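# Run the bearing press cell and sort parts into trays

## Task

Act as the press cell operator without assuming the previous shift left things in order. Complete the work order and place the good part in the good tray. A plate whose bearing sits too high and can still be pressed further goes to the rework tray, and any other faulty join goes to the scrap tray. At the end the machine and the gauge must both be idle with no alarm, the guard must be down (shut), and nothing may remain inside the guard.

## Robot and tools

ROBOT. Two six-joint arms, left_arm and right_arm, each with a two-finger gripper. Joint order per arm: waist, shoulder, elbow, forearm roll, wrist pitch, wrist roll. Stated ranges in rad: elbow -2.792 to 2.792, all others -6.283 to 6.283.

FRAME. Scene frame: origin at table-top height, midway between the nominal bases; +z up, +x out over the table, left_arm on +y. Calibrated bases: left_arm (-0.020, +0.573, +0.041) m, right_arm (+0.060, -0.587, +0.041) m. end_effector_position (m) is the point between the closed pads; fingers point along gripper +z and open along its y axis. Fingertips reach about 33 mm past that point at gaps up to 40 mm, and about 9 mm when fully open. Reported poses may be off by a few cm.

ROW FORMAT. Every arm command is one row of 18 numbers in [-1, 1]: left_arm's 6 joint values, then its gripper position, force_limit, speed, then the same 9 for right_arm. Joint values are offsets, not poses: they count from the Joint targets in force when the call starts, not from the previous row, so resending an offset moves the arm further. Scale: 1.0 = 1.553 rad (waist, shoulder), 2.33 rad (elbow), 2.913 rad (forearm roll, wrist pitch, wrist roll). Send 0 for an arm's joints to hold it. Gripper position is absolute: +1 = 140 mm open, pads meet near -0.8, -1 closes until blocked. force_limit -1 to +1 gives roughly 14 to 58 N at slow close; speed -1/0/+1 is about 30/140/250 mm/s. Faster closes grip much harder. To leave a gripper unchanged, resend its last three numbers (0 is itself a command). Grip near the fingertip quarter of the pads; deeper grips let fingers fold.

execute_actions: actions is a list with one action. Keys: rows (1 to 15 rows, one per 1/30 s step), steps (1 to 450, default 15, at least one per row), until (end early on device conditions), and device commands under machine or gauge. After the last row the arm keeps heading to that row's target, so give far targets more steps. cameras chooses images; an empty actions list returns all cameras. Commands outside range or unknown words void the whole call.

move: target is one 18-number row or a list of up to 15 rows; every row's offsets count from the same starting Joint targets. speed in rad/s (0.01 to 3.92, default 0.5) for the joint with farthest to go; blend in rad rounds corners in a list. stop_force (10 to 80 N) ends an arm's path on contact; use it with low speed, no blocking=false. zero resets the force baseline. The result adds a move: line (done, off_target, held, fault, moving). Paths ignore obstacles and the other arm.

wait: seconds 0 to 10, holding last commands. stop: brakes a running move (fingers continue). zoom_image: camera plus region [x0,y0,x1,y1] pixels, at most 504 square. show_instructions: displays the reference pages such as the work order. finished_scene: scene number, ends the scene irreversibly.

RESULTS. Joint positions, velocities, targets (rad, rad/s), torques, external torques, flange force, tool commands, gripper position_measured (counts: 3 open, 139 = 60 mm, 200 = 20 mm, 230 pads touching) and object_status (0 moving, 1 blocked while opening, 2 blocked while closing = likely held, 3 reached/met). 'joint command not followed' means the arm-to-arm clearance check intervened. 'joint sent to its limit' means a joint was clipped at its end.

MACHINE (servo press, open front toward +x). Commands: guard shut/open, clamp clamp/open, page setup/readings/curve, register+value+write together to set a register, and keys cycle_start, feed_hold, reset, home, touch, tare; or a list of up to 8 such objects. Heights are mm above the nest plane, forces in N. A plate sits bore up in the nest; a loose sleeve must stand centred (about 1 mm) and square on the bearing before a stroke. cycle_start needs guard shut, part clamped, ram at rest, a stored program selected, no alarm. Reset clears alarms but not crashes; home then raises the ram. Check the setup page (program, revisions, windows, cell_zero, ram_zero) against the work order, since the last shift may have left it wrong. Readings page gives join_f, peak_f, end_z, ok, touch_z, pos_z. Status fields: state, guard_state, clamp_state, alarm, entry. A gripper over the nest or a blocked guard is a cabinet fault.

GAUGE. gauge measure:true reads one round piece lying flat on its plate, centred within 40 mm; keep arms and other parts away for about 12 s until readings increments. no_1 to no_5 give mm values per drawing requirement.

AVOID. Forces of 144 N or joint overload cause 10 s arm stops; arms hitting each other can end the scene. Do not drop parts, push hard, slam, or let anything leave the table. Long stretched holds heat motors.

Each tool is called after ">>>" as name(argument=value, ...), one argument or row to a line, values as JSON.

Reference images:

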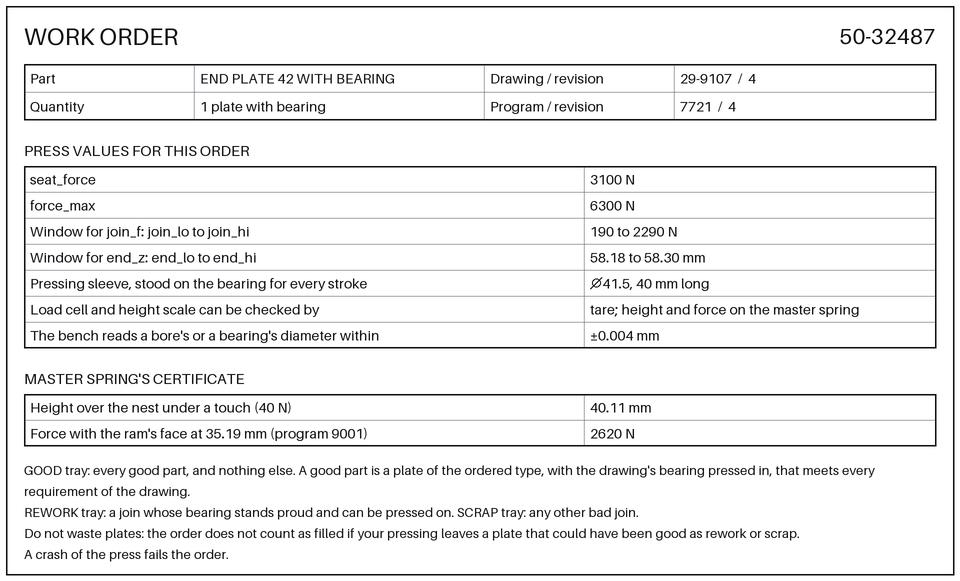

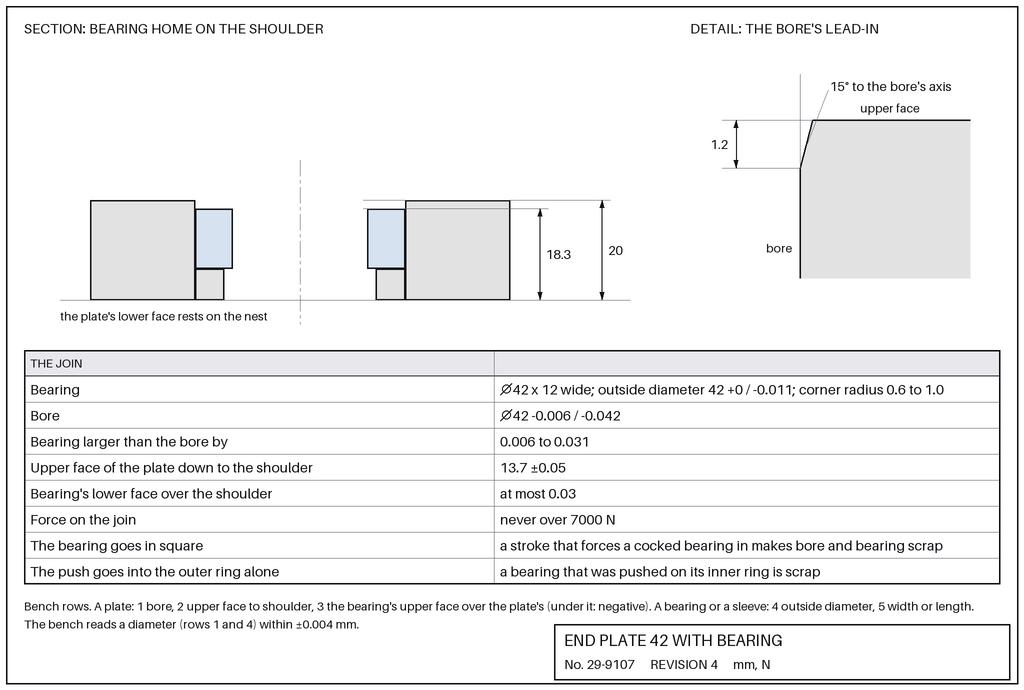

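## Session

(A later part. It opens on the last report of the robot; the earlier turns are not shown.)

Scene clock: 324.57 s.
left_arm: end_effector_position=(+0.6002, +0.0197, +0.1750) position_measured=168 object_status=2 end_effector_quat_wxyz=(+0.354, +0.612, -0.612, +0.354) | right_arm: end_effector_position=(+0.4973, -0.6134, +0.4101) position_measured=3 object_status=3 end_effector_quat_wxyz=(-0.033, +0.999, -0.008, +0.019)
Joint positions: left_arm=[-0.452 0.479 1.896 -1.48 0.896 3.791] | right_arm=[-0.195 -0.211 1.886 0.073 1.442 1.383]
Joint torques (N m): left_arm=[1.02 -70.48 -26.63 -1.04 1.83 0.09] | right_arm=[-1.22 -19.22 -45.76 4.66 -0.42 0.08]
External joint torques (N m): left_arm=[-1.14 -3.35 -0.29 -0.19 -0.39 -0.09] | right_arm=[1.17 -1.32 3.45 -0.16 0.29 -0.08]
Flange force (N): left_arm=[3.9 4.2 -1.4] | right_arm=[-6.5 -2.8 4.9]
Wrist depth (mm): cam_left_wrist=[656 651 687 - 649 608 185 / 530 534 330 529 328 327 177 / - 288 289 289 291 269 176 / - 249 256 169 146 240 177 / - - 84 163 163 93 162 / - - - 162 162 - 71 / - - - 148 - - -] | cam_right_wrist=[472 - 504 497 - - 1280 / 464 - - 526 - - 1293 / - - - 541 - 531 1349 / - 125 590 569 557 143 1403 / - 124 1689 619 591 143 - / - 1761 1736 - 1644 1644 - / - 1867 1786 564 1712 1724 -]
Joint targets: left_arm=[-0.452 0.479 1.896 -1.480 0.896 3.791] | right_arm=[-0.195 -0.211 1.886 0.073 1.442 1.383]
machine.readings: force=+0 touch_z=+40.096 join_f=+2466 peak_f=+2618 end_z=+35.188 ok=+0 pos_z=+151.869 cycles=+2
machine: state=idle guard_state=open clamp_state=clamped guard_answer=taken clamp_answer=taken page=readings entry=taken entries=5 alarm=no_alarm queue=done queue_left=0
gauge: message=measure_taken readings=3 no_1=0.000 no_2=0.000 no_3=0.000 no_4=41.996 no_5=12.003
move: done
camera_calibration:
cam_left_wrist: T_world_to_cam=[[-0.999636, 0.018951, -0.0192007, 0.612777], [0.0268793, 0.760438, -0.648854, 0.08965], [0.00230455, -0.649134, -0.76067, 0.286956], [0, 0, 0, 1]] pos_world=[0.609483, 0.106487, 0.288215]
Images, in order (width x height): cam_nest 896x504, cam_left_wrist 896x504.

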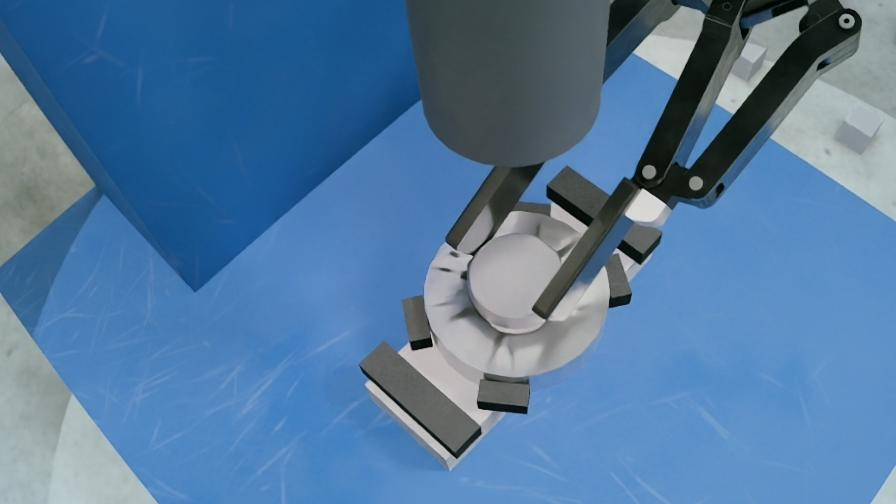

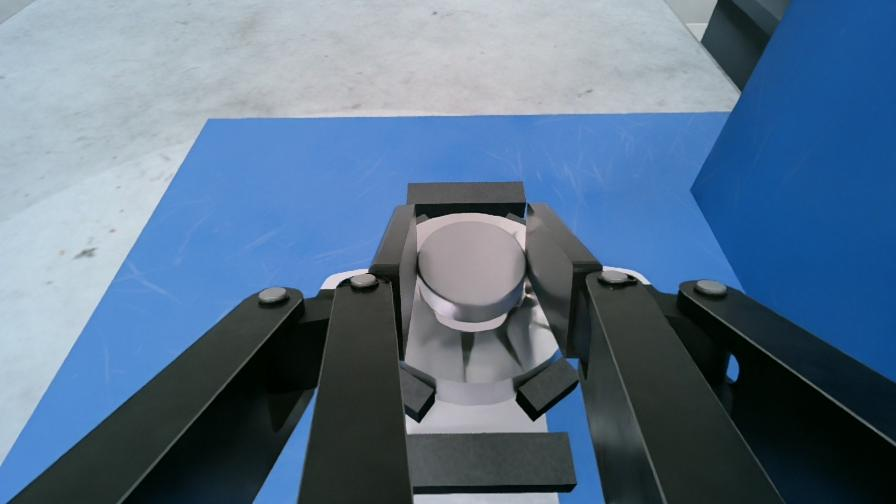

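>>> move(
  target=[
    [0.0003,0.0004,0.0005,-0.0004,0.0001,0.0009,-1,-0.5,-1,0,0,0,0,0,0,1,1,1],
    [0.0003,0.0053,0.0015,-0.0033,-0.0001,0.0056,-1,-0.5,-1,0,0,0,0,0,0,1,1,1],
  ],
  speed=[0.02,0.01],
  stop_force=10,
  cameras=["cam_left_wrist","cam_nest"],
)

>>> zoom_image(
  camera="cam_nest",
  region=[400, 190, 640, 400],
)

>>> zoom_image(
  camera="cam_left_wrist",
  region=[370, 180, 580, 440],
)

Scene clock: 329.77 s.
left_arm: end_effector_position=(+0.6001, +0.0200, +0.1686) position_measured=168 object_status=2 end_effector_quat_wxyz=(+0.354, +0.612, -0.613, +0.354) | right_arm: end_effector_position=(+0.4973, -0.6134, +0.4101) position_measured=3 object_status=3 end_effector_quat_wxyz=(-0.033, +0.999, -0.008, +0.019)
Joint positions: left_arm=[-0.451 0.487 1.9 -1.489 0.896 3.807] | right_arm=[-0.195 -0.211 1.886 0.073 1.442 1.383]
Joint torques (N m): left_arm=[-3.04 -61.47 -29.75 -2.39 -1.59 0.06] | right_arm=[-0.74 -18.89 -45.8 4.66 -0.43 0.15]
External joint torques (N m): left_arm=[2.89 -12.47 3.23 1.15 3.05 -0.06] | right_arm=[0.63 -1.27 3.59 -0.15 0.31 -0.15]
Flange force (N): left_arm=[6.3 14.7 -21.6] | right_arm=[-6.9 -1.4 5.1]
Wrist depth (mm): cam_left_wrist=[682 660 - 631 - - 184 / - - 318 318 317 304 176 / 449 278 279 227 277 260 177 / 378 241 242 169 173 233 185 / - - 84 160 124 94 169 / - - - 160 157 - 71 / - - - 144 141 - -] | cam_right_wrist=[453 - 502 - - - 1280 / - - 548 - - 495 1364 / 490 572 535 540 528 537 1387 / - 135 - - - 143 1444 / - 124 1712 612 1514 133 - / - 1736 1839 - 1602 1623 - / - 1867 1826 560 595 1592 -]
Joint targets: left_arm=[-0.451 0.487 1.900 -1.489 0.896 3.806] | right_arm=[-0.195 -0.211 1.886 0.073 1.442 1.383]
machine.readings: force=+0 touch_z=+40.096 join_f=+2466 peak_f=+2618 end_z=+35.188 ok=+0 pos_z=+151.869 cycles=+2
machine: state=idle guard_state=open clamp_state=clamped guard_answer=taken clamp_answer=taken page=readings entry=taken entries=5 alarm=no_alarm queue=done queue_left=0
gauge: message=measure_taken readings=3 no_1=0.000 no_2=0.000 no_3=0.000 no_4=41.996 no_5=12.003
move: contact (left_arm); path passed 1 of 2 targets
camera_calibration:
cam_left_wrist: T_world_to_cam=[[-0.999611, 0.0194966, -0.0199453, 0.612579], [0.0277789, 0.760099, -0.649214, 0.0847234], [0.00250298, -0.649515, -0.760344, 0.282101], [0, 0, 0, 1]] pos_world=[0.609281, 0.106888, 0.281716]
Images, in order (width x height): cam_nest 896x504, cam_left_wrist 896x504.

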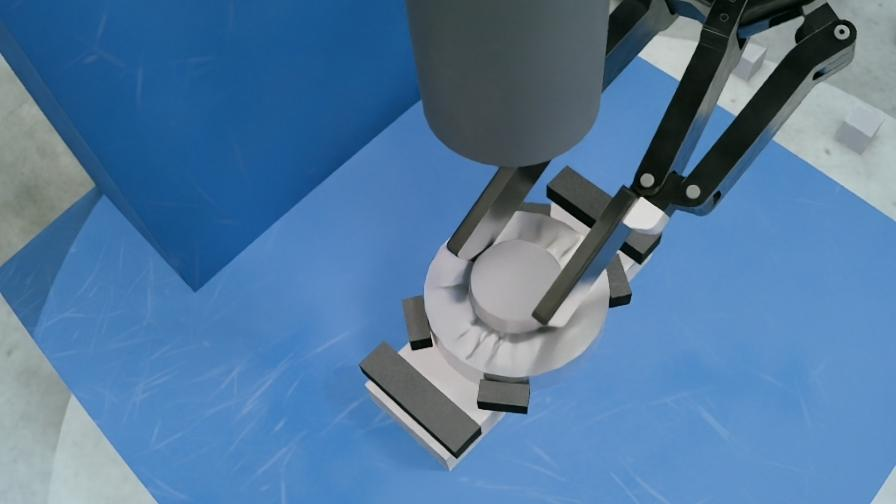

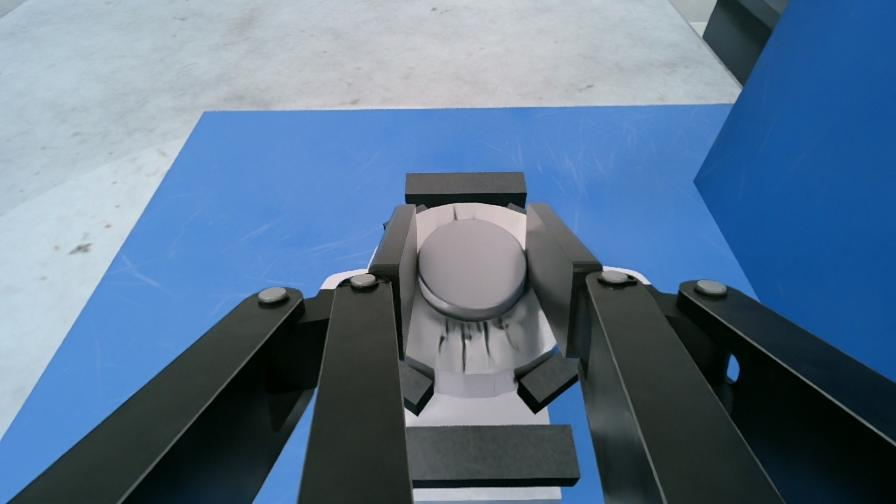

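Scaled by 2.100.

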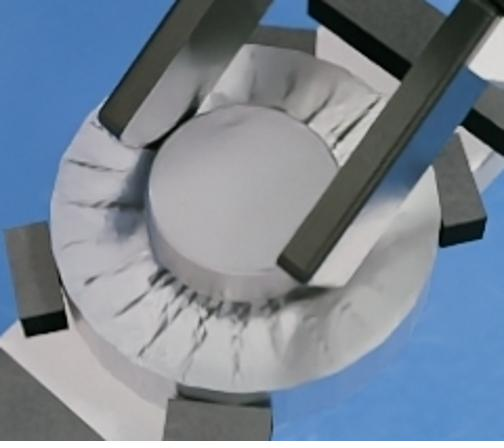

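Scaled by 1.938.

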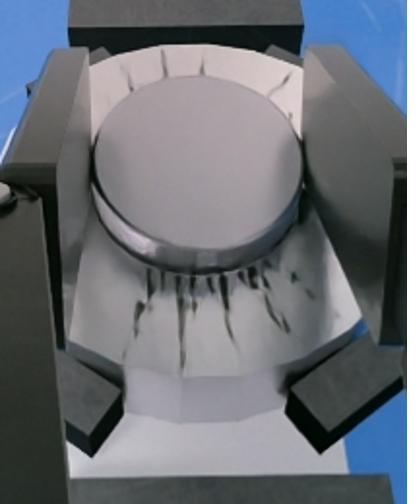

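>>> move(
  target=[0,0,0,0,0,0,-0.2,-0.5,-1,0,0,0,0,0,0,1,1,1],
  speed=0.02,
  cameras=["cam_left_wrist","cam_nest"],
)

>>> zoom_image(
  camera="cam_left_wrist",
  region=[370, 180, 580, 440],
)

>>> zoom_image(
  camera="cam_nest",
  region=[400, 190, 640, 400],
)

Scene clock: 331.30 s.
left_arm: end_effector_position=(+0.6002, +0.0200, +0.1686) position_measured=154 object_status=0 end_effector_quat_wxyz=(+0.354, +0.612, -0.613, +0.354) | right_arm: end_effector_position=(+0.4973, -0.6134, +0.4101) position_measured=3 object_status=3 end_effector_quat_wxyz=(-0.033, +0.999, -0.008, +0.019)
Joint positions: left_arm=[-0.451 0.487 1.9 -1.489 0.896 3.806] | right_arm=[-0.195 -0.211 1.886 0.073 1.442 1.383]
Joint torques (N m): left_arm=[1.17 -70.02 -26.08 -0.95 1.7 0.08] | right_arm=[-1.12 -19.16 -45.87 4.6 -0.48 0.07]
External joint torques (N m): left_arm=[-1.31 -3.87 -0.32 -0.28 -0.23 -0.08] | right_arm=[0.98 -0.9 3.59 -0.08 0.35 -0.07]
Flange force (N): left_arm=[4.4 4.8 -1.8] | right_arm=[-6.1 -2.3 5.1]
Wrist depth (mm): cam_left_wrist=[689 - - 746 639 - 184 / - - 326 299 329 305 176 / - 280 279 227 277 260 177 / - 242 241 172 168 232 185 / 219 - 84 162 156 - 162 / - - - 160 156 - 71 / - - - 142 141 - -] | cam_right_wrist=[- - - 501 512 501 1293 / - 545 - 518 543 513 1328 / 464 555 557 549 - 1542 1387 / 516 135 588 529 - 133 1411 / - 125 1655 625 - 133 - / - 1749 1736 - 1666 1634 - / - 1826 1826 549 1712 1666 -]
Joint targets: left_arm=[-0.451 0.487 1.900 -1.489 0.896 3.806] | right_arm=[-0.195 -0.211 1.886 0.073 1.442 1.383]
machine.readings: force=+0 touch_z=+40.096 join_f=+2466 peak_f=+2618 end_z=+35.188 ok=+0 pos_z=+151.869 cycles=+2
machine: state=idle guard_state=open clamp_state=clamped guard_answer=taken clamp_answer=taken page=readings entry=taken entries=5 alarm=no_alarm queue=done queue_left=0
gauge: message=measure_taken readings=3 no_1=0.000 no_2=0.000 no_3=0.000 no_4=41.996 no_5=12.003
move: done
camera_calibration:
cam_left_wrist: T_world_to_cam=[[-0.999611, 0.0194953, -0.0199466, 0.612679], [0.0277789, 0.760056, -0.649263, 0.084739], [0.00250298, -0.649565, -0.760302, 0.282095], [0, 0, 0, 1]] pos_world=[0.609381, 0.106888, 0.281716]
Images, in order (width x height): cam_nest 896x504, cam_left_wrist 896x504.

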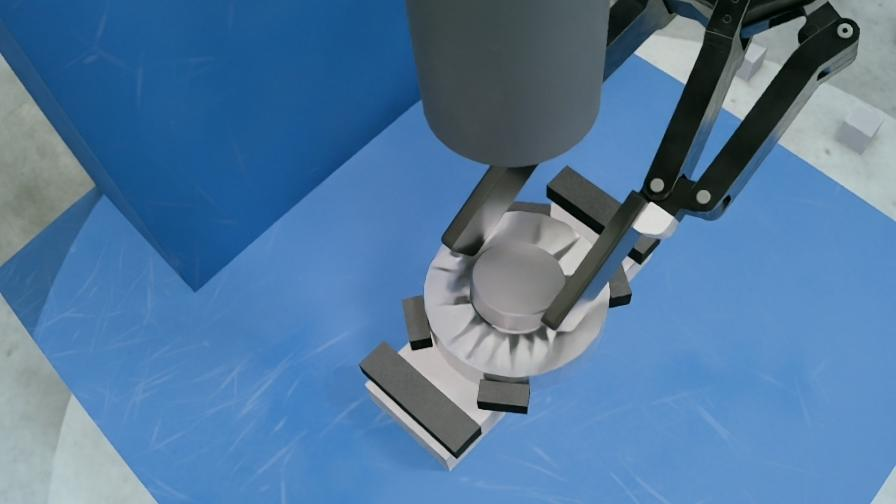

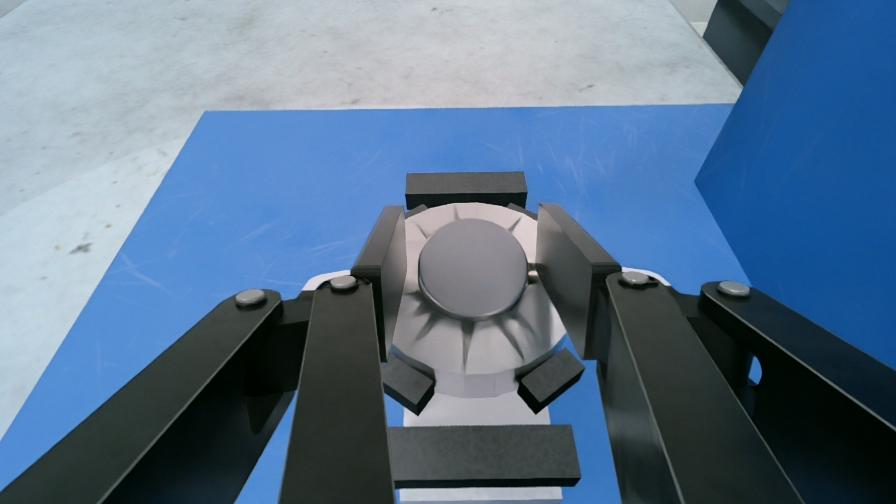

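Scaled by 1.938.

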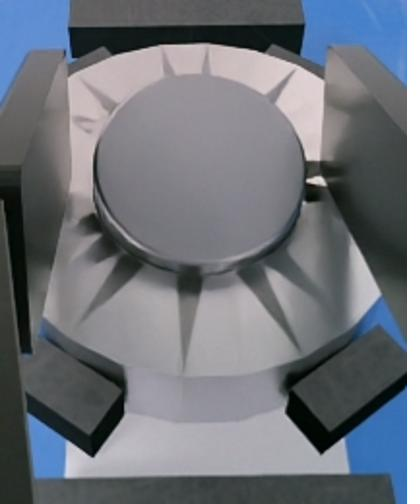

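Scaled by 2.100.

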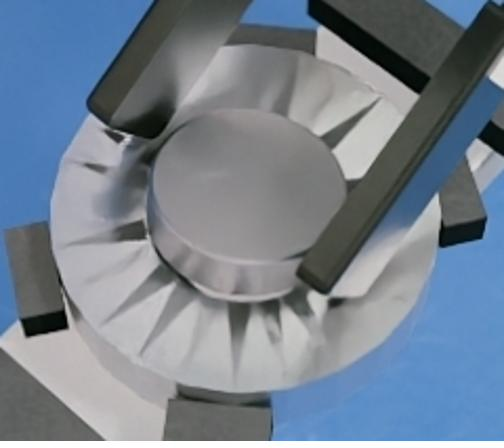

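>>> move(
  target=[
    [0,0,0,0,0,0,-1,-0.5,-1,0,0,0,0,0,0,1,1,1],
    [0,-0.0122,-0.0026,0.0074,0.0006,-0.0119,-1,-0.5,-1,0,0,0,0,0,0,1,1,1],
  ],
  speed=[0.02,0.03],
  cameras=["cam_left_wrist","cam_nest"],
)

>>> zoom_image(
  camera="cam_left_wrist",
  region=[370, 180, 580, 440],
)

>>> zoom_image(
  camera="cam_nest",
  region=[400, 190, 640, 400],
)

Scene clock: 337.03 s.
left_arm: end_effector_position=(+0.5997, +0.0204, +0.1833) position_measured=168 object_status=2 end_effector_quat_wxyz=(+0.354, +0.612, -0.612, +0.354) | right_arm: end_effector_position=(+0.4973, -0.6134, +0.4101) position_measured=3 object_status=3 end_effector_quat_wxyz=(-0.033, +0.999, -0.008, +0.019)
Joint positions: left_arm=[-0.451 0.468 1.894 -1.467 0.898 3.772] | right_arm=[-0.195 -0.211 1.886 0.073 1.442 1.383]
Joint torques (N m): left_arm=[1.44 -69.91 -27.13 -1.03 1.79 0.06] | right_arm=[-0.42 -18.93 -45.79 4.67 -0.46 0.12]
External joint torques (N m): left_arm=[-1.6 -3.02 -0.18 -0.18 -0.39 -0.06] | right_arm=[0.25 -0.98 3.48 -0.15 0.33 -0.12]
Flange force (N): left_arm=[3.8 4.4 -0.6] | right_arm=[-6.4 -0.6 4.8]
Wrist depth (mm): cam_left_wrist=[651 691 - - 697 651 184 / 548 - 543 - - 343 176 / 475 - 302 301 297 264 176 / - 262 267 170 173 246 185 / 330 - 84 164 148 94 169 / - - - 169 169 - 71 / - - - 155 - - -] | cam_right_wrist=[- 523 - - 493 479 1267 / - 533 - - - - 1335 / - - 555 - - 1328 1427 / - 135 588 - - 133 1435 / - 124 629 587 588 133 - / - 1761 1786 553 1655 1634 - / - 1867 1826 553 1736 - -]
Joint targets: left_arm=[-0.451 0.468 1.894 -1.467 0.898 3.772] | right_arm=[-0.195 -0.211 1.886 0.073 1.442 1.383]
machine.readings: force=+0 touch_z=+40.096 join_f=+2466 peak_f=+2618 end_z=+35.188 ok=+0 pos_z=+151.869 cycles=+2
machine: state=idle guard_state=open clamp_state=clamped guard_answer=taken clamp_answer=taken page=readings entry=taken entries=5 alarm=no_alarm queue=done queue_left=0
gauge: message=measure_taken readings=3 no_1=0.000 no_2=0.000 no_3=0.000 no_4=41.996 no_5=12.003
move: done
camera_calibration:
cam_left_wrist: T_world_to_cam=[[-0.999653, 0.0189617, -0.0182644, 0.612156], [0.0262784, 0.760945, -0.648285, 0.0946588], [0.00160559, -0.64854, -0.761179, 0.294236], [0, 0, 0, 1]] pos_world=[0.608984, 0.107186, 0.296513]
Images, in order (width x height): cam_nest 896x504, cam_left_wrist 896x504.

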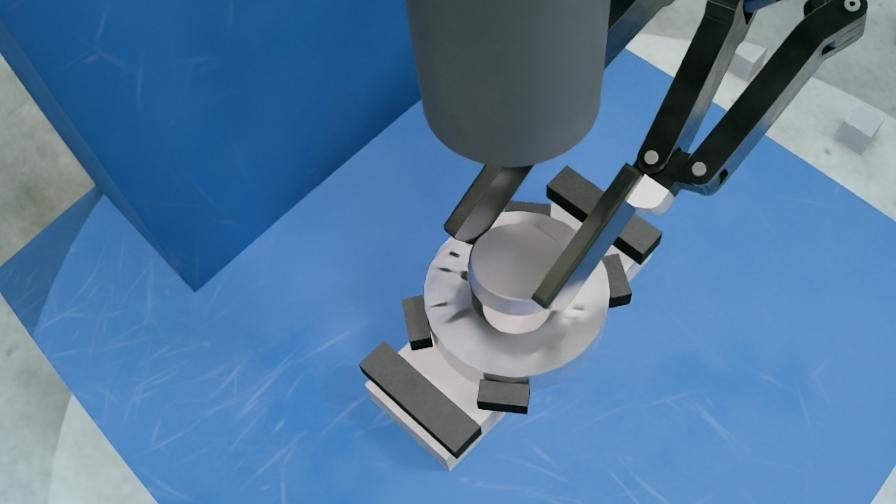

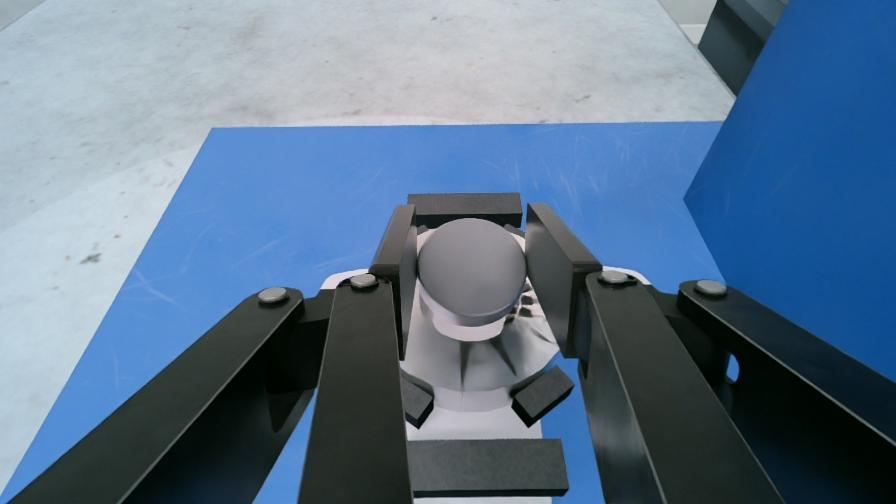

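Scaled by 1.938.

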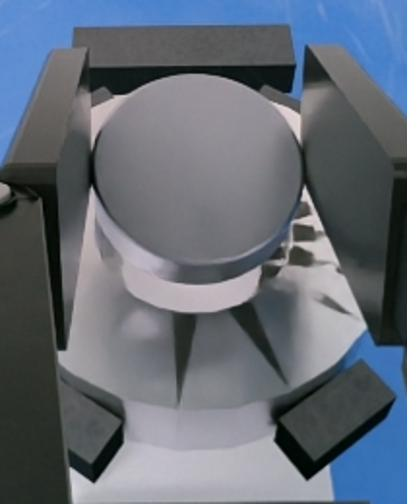

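Scaled by 2.100.

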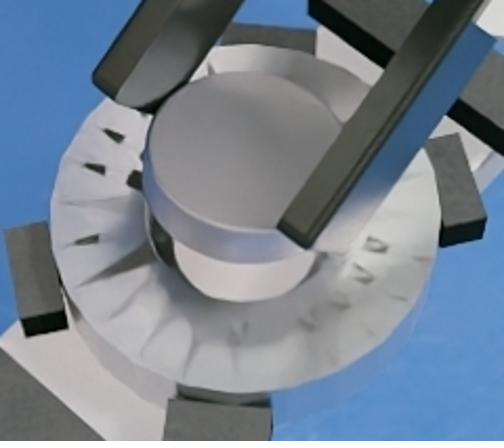

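>>> move(
  target=[
    [0.0369,0.0745,-0.0843,0.0326,0.018,-0.0316,-1,-0.5,-1,0,0,0,0,0,0,1,1,1],
    [0.0369,0.0963,-0.0801,0.0218,0.0157,-0.0132,-1,-0.5,-1,0,0,0,0,0,0,1,1,1],
  ],
  speed=[0.1,0.1],
  blend=[0.01,0],
  cameras=["cam_left_wrist","cam_nest"],
)

Scene clock: 343.17 s.
left_arm: end_effector_position=(+0.7003, +0.0200, +0.1503) position_measured=168 object_status=2 end_effector_quat_wxyz=(+0.354, +0.612, -0.612, +0.354) | right_arm: end_effector_position=(+0.4973, -0.6134, +0.4101) position_measured=3 object_status=3 end_effector_quat_wxyz=(-0.033, +0.999, -0.008, +0.019)
Joint positions: left_arm=[-0.394 0.617 1.707 -1.404 0.943 3.733] | right_arm=[-0.195 -0.211 1.886 0.073 1.442 1.383]
Joint torques (N m): left_arm=[1.43 -84.05 -28.27 -0.92 1.68 0.06] | right_arm=[-0.45 -18.98 -45.78 4.69 -0.43 0.13]
External joint torques (N m): left_arm=[-1.58 -3.36 -0.18 -0.18 -0.35 -0.06] | right_arm=[0.32 -1.12 3.51 -0.17 0.3 -0.13]
Flange force (N): left_arm=[3.7 4.5 -0.9] | right_arm=[-6.7 -0.7 4.9]
Wrist depth (mm): cam_left_wrist=[- - 606 585 633 - - / - 475 - 297 296 295 289 / 396 426 - 250 240 186 238 / 359 - - 170 167 178 170 / - - 84 167 148 94 143 / - - - 169 168 - 71 / - - - 152 152 - -] | cam_right_wrist=[475 - 516 504 501 487 1267 / 503 - 532 508 - - 1321 / - - 541 - - 1435 1364 / - 125 591 - 540 143 1427 / - 124 610 - 1592 133 - / - 1799 1761 - 1634 1634 - / - 1786 1853 558 1749 1724 -]
Joint targets: left_arm=[-0.394 0.617 1.707 -1.404 0.943 3.733] | right_arm=[-0.195 -0.211 1.886 0.073 1.442 1.383]
machine.readings: force=+0 touch_z=+40.096 join_f=+2466 peak_f=+2618 end_z=+35.188 ok=+0 pos_z=+151.869 cycles=+2
machine: state=idle guard_state=open clamp_state=clamped guard_answer=taken clamp_answer=taken page=readings entry=taken entries=5 alarm=no_alarm queue=done queue_left=0
gauge: message=measure_taken readings=3 no_1=0.000 no_2=0.000 no_3=0.000 no_4=41.996 no_5=12.003
move: done
camera_calibration:
cam_left_wrist: T_world_to_cam=[[-0.999642, 0.0191358, -0.0186772, 0.71221], [0.0266788, 0.76089, -0.648332, 0.0707365], [0.00180494, -0.648598, -0.761129, 0.268483], [0, 0, 0, 1]] pos_world=[0.709583, 0.106686, 0.263513]
Images, in order (width x height): cam_nest 896x504, cam_left_wrist 896x504.

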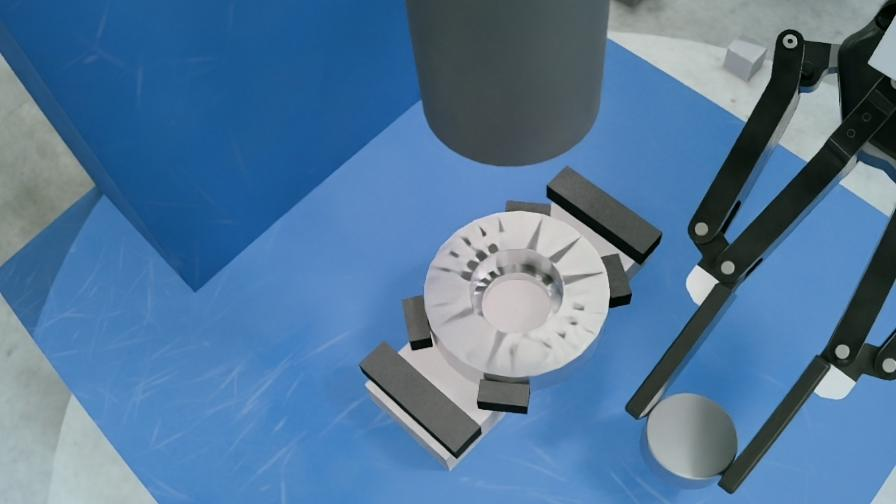

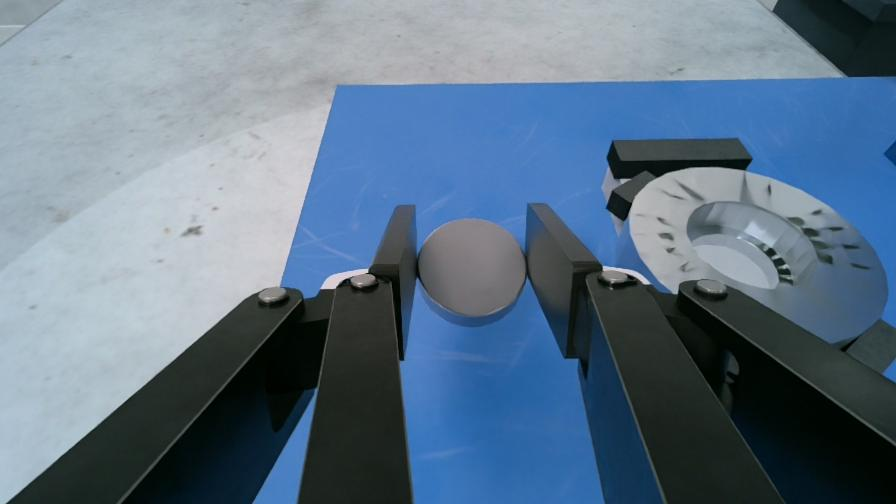

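>>> move(
  target=[0,0.0138,0.0027,-0.0069,-0.0015,0.0116,-1,-0.5,-1,0,0,0,0,0,0,1,1,1],
  speed=0.015,
  stop_force=20,
  cameras=["cam_left_wrist","cam_nest"],
)

>>> zoom_image(
  camera="cam_left_wrist",
  region=[370, 180, 580, 440],
)

Scene clock: 346.87 s.
left_arm: end_effector_position=(+0.7004, +0.0199, +0.1314) position_measured=168 object_status=2 end_effector_quat_wxyz=(+0.354, +0.612, -0.612, +0.354) | right_arm: end_effector_position=(+0.4973, -0.6134, +0.4101) position_measured=3 object_status=3 end_effector_quat_wxyz=(-0.033, +0.999, -0.008, +0.019)
Joint positions: left_arm=[-0.394 0.639 1.713 -1.424 0.939 3.767] | right_arm=[-0.195 -0.211 1.886 0.073 1.442 1.383]
Joint torques (N m): left_arm=[1.24 -74.22 -21.29 1.46 -0.59 0.24] | right_arm=[-0.78 -19.07 -45.67 4.59 -0.39 0.18]
External joint torques (N m): left_arm=[-1.35 -14.46 -6.24 -2.59 1.99 -0.24] | right_arm=[0.68 -1.14 3.45 -0.08 0.26 -0.18]
Flange force (N): left_arm=[14.6 4.7 -7.9] | right_arm=[-6.5 -1.4 4.9]
Wrist depth (mm): cam_left_wrist=[- 571 557 290 307 552 - / - - - 263 262 201 259 / - 375 - 221 221 164 163 / - 326 197 169 165 141 136 / 291 - 84 161 159 94 126 / - - - 149 - - 71 / - - - 138 - - -] | cam_right_wrist=[- - 524 517 492 462 1280 / - - 500 - - 488 1328 / 482 569 568 - - 1273 1357 / - 135 584 562 - 133 1469 / - 124 1582 607 1514 133 - / - 1761 1736 - 1623 1634 - / - 1812 1786 557 1678 1749 -]
Joint targets: left_arm=[-0.394 0.639 1.713 -1.424 0.939 3.767] | right_arm=[-0.195 -0.211 1.886 0.073 1.442 1.383]
machine.readings: force=+0 touch_z=+40.096 join_f=+2466 peak_f=+2618 end_z=+35.188 ok=+0 pos_z=+151.869 cycles=+2
machine: state=idle guard_state=open clamp_state=clamped guard_answer=taken clamp_answer=taken page=readings entry=taken entries=5 alarm=no_alarm queue=done queue_left=0
gauge: message=measure_taken readings=3 no_1=0.000 no_2=0.000 no_3=0.000 no_4=41.996 no_5=12.003
move: done
camera_calibration:
cam_left_wrist: T_world_to_cam=[[-0.999648, 0.0189162, -0.0186267, 0.711972], [0.0264792, 0.760805, -0.64844, 0.0586577], [0.00190527, -0.648705, -0.761037, 0.254016], [0, 0, 0, 1]] pos_world=[0.709684, 0.106687, 0.244613]
Images, in order (width x height): cam_nest 896x504, cam_left_wrist 896x504.

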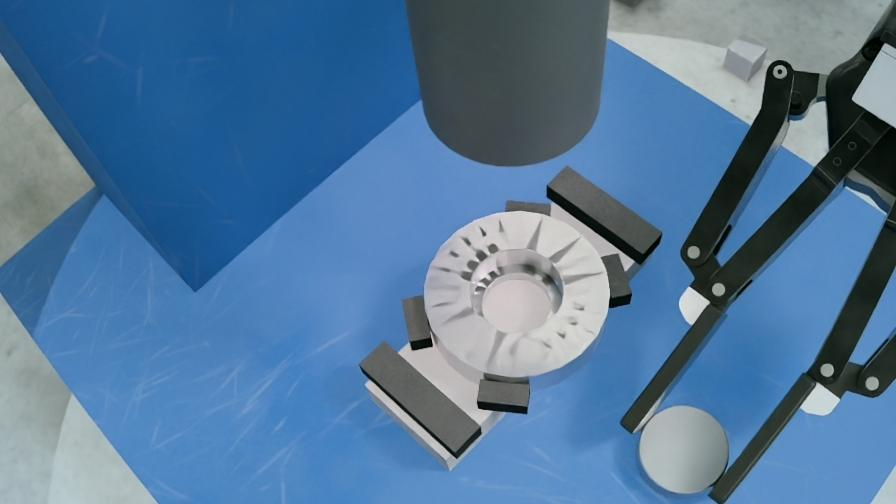

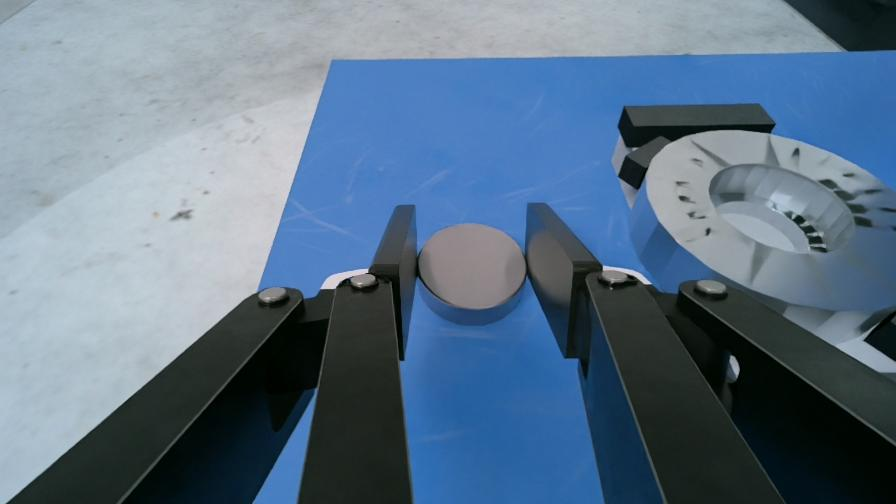

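Scaled by 1.938.

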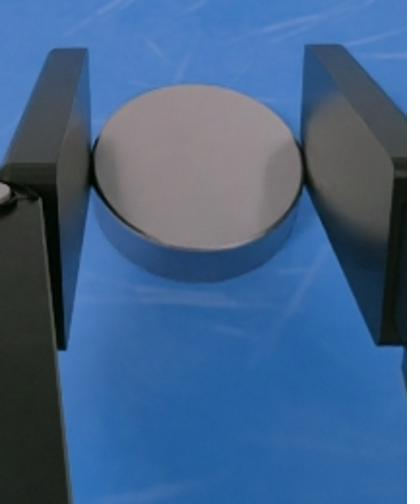

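>>> move(
  target=[
    [0,0,0,0,0,0,-0.2,-0.5,-1,0,0,0,0,0,0,1,1,1],
    [0.0027,-0.0012,0.0011,0.0008,0.001,0.0004,-0.2,-0.5,-1,0,0,0,0,0,0,1,1,1],
  ],
  speed=[0.02,0.02],
  cameras=["cam_left_wrist"],
)

>>> zoom_image(
  camera="cam_left_wrist",
  region=[370, 180, 580, 440],
)

Scene clock: 350.00 s.
left_arm: end_effector_position=(+0.7003, +0.0234, +0.1318) position_measured=154 object_status=3 end_effector_quat_wxyz=(+0.354, +0.612, -0.612, +0.354) | right_arm: end_effector_position=(+0.4973, -0.6134, +0.4101) position_measured=3 object_status=3 end_effector_quat_wxyz=(-0.033, +0.999, -0.008, +0.019)
Joint positions: left_arm=[-0.39 0.637 1.716 -1.422 0.942 3.768] | right_arm=[-0.195 -0.211 1.886 0.073 1.442 1.383]
Joint torques (N m): left_arm=[1.32 -83.89 -26.95 -0.83 1.64 0.04] | right_arm=[-1 -18.86 -45.8 4.62 -0.47 0.13]
External joint torques (N m): left_arm=[-1.48 -4.11 -0.53 -0.29 -0.25 -0.04] | right_arm=[0.84 -1.07 3.62 -0.12 0.34 -0.14]
Flange force (N): left_arm=[4.5 4.5 -1.5] | right_arm=[-6.5 -1.9 5.1]
Wrist depth (mm): cam_left_wrist=[- - - - 527 562 305 / 447 - 274 264 261 200 259 / 424 377 234 221 220 168 163 / - 325 - 175 167 140 136 / - - 84 163 160 - 129 / - - - 149 149 - 71 / - - - 138 - - -] | cam_right_wrist=[537 521 522 - - 468 1248 / - 542 529 - 513 500 1314 / - - 573 548 536 - 1372 / - 125 - - 543 134 1427 / - 125 1724 640 1612 133 - / - 1774 1749 - 1612 1634 - / - 1853 1799 563 1666 1678 -]
Joint targets: left_arm=[-0.390 0.637 1.716 -1.422 0.942 3.768] | right_arm=[-0.195 -0.211 1.886 0.073 1.442 1.383]
machine.readings: force=+0 touch_z=+40.096 join_f=+2466 peak_f=+2618 end_z=+35.188 ok=+0 pos_z=+151.869 cycles=+2
machine: state=idle guard_state=open clamp_state=clamped guard_answer=taken clamp_answer=taken page=readings entry=taken entries=5 alarm=no_alarm queue=done queue_left=0
gauge: message=measure_taken readings=3 no_1=0.000 no_2=0.000 no_3=0.000 no_4=41.996 no_5=12.003
move: done
camera_calibration:
cam_left_wrist: T_world_to_cam=[[-0.999648, 0.0190469, -0.0184727, 0.711761], [0.0264787, 0.760851, -0.648386, 0.056239], [0.00170523, -0.648647, -0.761087, 0.256739], [0, 0, 0, 1]] pos_world=[0.709584, 0.110186, 0.245013]
Images, in order (width x height): cam_left_wrist 896x504.

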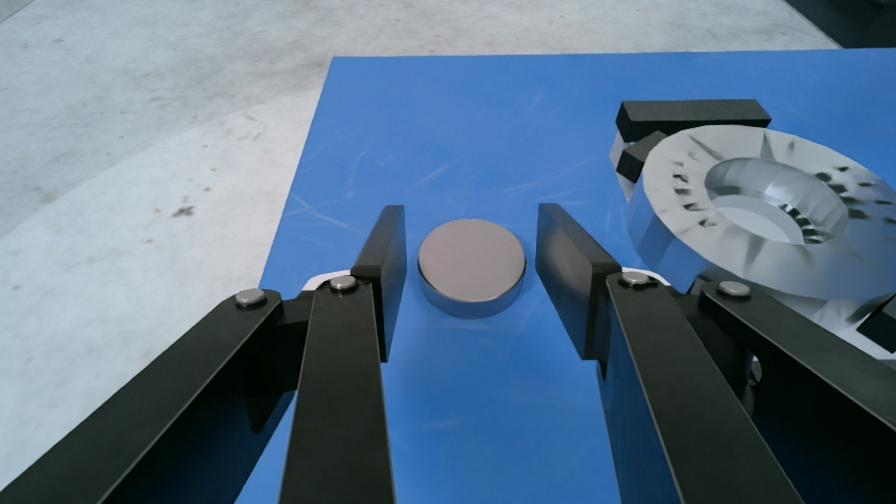

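Scaled by 1.938.

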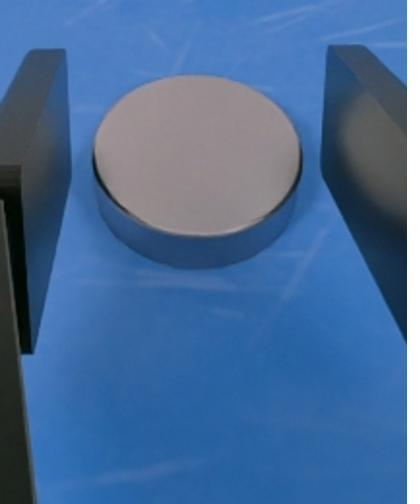

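>>> move(
  target=[
    [0,0,0,0,0,0,-1,-0.5,-1,0,0,0,0,0,0,1,1,1],
    [0,-0.0357,-0.0069,0.0177,0.0038,-0.03,-1,-0.5,-1,0,0,0,0,0,0,1,1,1],
    [-0.0384,-0.1029,0.0775,-0.019,-0.0152,0.0074,-1,-0.5,-1,0,0,0,0,0,0,1,1,1],
  ],
  speed=[0.02,0.06,0.1],
  blend=[0,0.01,0],
  cameras=["cam_left_wrist","cam_nest"],
)

>>> zoom_image(
  camera="cam_left_wrist",
  region=[370, 180, 580, 440],
)

>>> zoom_image(
  camera="cam_nest",
  region=[420, 200, 620, 390],
)

Scene clock: 356.00 s.
left_arm: end_effector_position=(+0.6007, +0.0213, +0.1762) position_measured=168 object_status=2 end_effector_quat_wxyz=(+0.353, +0.612, -0.613, +0.354) | right_arm: end_effector_position=(+0.4973, -0.6134, +0.4101) position_measured=3 object_status=3 end_effector_quat_wxyz=(-0.033, +0.999, -0.008, +0.019)
Joint positions: left_arm=[-0.449 0.477 1.896 -1.477 0.898 3.79] | right_arm=[-0.195 -0.211 1.886 0.073 1.442 1.383]
Joint torques (N m): left_arm=[1.23 -70.14 -26.75 -1.07 1.84 0.1] | right_arm=[-0.75 -19.38 -45.72 4.65 -0.47 0.09]
External joint torques (N m): left_arm=[-1.36 -3.53 -0.3 -0.16 -0.4 -0.1] | right_arm=[0.63 -0.65 3.54 -0.14 0.34 -0.1]
Flange force (N): left_arm=[4.3 4.4 -1.4] | right_arm=[-5.8 -1.4 5.1]
Wrist depth (mm): cam_left_wrist=[- - - - - 730 185 / - - 331 319 324 247 177 / 458 309 293 290 289 265 177 / 389 255 258 170 174 242 186 / 336 - 84 165 148 94 170 / - - - 168 165 - 71 / - - - 149 148 - -] | cam_right_wrist=[- 528 - - 504 - 1273 / - - 505 - - 524 1328 / 472 598 - - 524 531 1379 / 514 135 - - 554 143 1478 / - 124 1712 - 581 143 - / - 1839 1724 - 1712 1602 - / - 1895 1761 564 1689 1812 -]
Joint targets: left_arm=[-0.449 0.477 1.897 -1.477 0.898 3.790] | right_arm=[-0.195 -0.211 1.886 0.073 1.442 1.383]
machine.readings: force=+0 touch_z=+40.096 join_f=+2466 peak_f=+2618 end_z=+35.188 ok=+0 pos_z=+151.869 cycles=+2
machine: state=idle guard_state=open clamp_state=clamped guard_answer=taken clamp_answer=taken page=readings entry=taken entries=5 alarm=no_alarm queue=done queue_left=0
gauge: message=measure_taken readings=3 no_1=0.000 no_2=0.000 no_3=0.000 no_4=41.996 no_5=12.003
move: done
camera_calibration:
cam_left_wrist: T_world_to_cam=[[-0.999613, 0.0192399, -0.0200974, 0.61328], [0.0276807, 0.760521, -0.648723, 0.0886032], [0.00280315, -0.649028, -0.76076, 0.288541], [0, 0, 0, 1]] pos_world=[0.609781, 0.108087, 0.289315]
Images, in order (width x height): cam_nest 896x504, cam_left_wrist 896x504.

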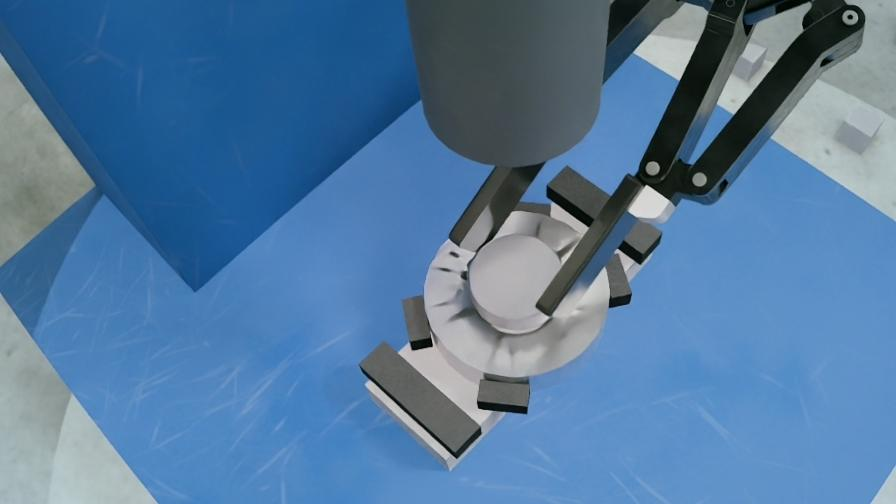

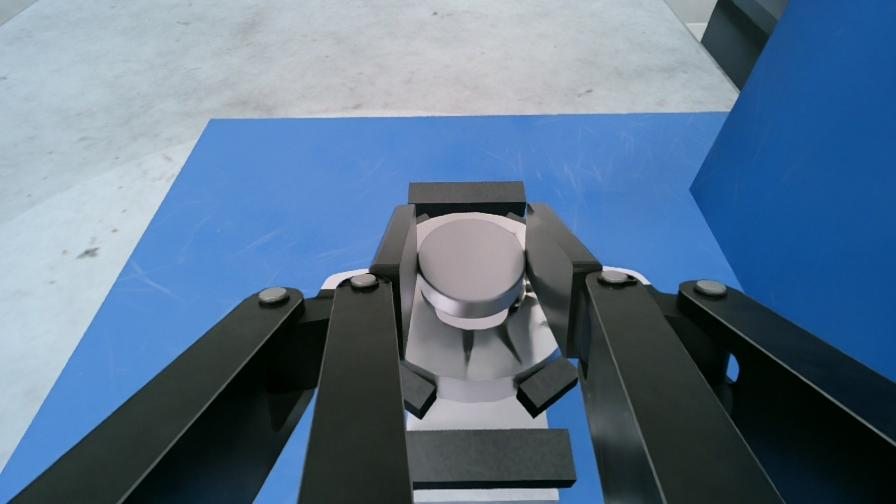

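Scaled by 1.938.

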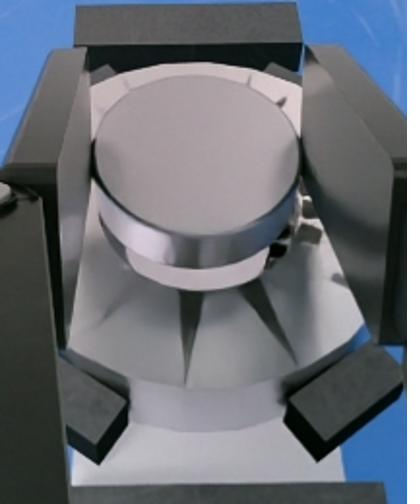

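Scaled by 2.520.

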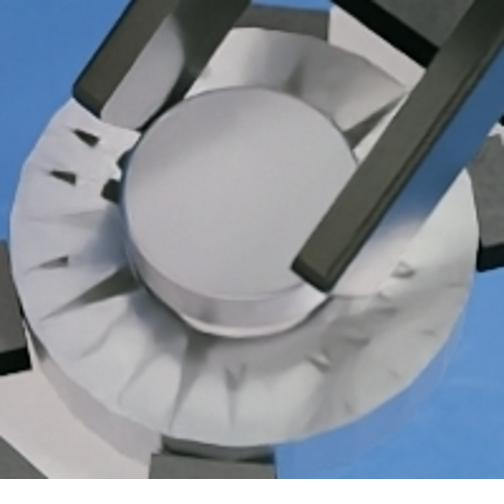

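>>> move(
  target=[
    [0.0001,-0.001,0.001,0.0002,0.0002,0.0001,-1,-0.5,-1,0,0,0,0,0,0,1,1,1],
    [0.0001,0.0055,0.0024,-0.0038,-0.0001,0.0065,-1,-0.5,-1,0,0,0,0,0,0,1,1,1],
  ],
  speed=[0.02,0.006],
  stop_force=10,
  cameras=["cam_left_wrist","cam_nest"],
)

>>> zoom_image(
  camera="cam_left_wrist",
  region=[370, 180, 580, 440],
)

each speed must be a number from 0.01 to 3.92 (rad/s); nothing of the call was run

Scaled by 1.938.

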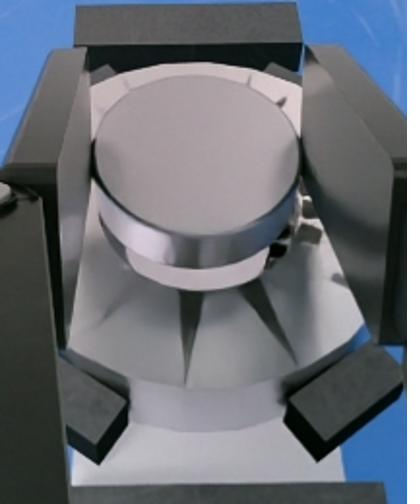

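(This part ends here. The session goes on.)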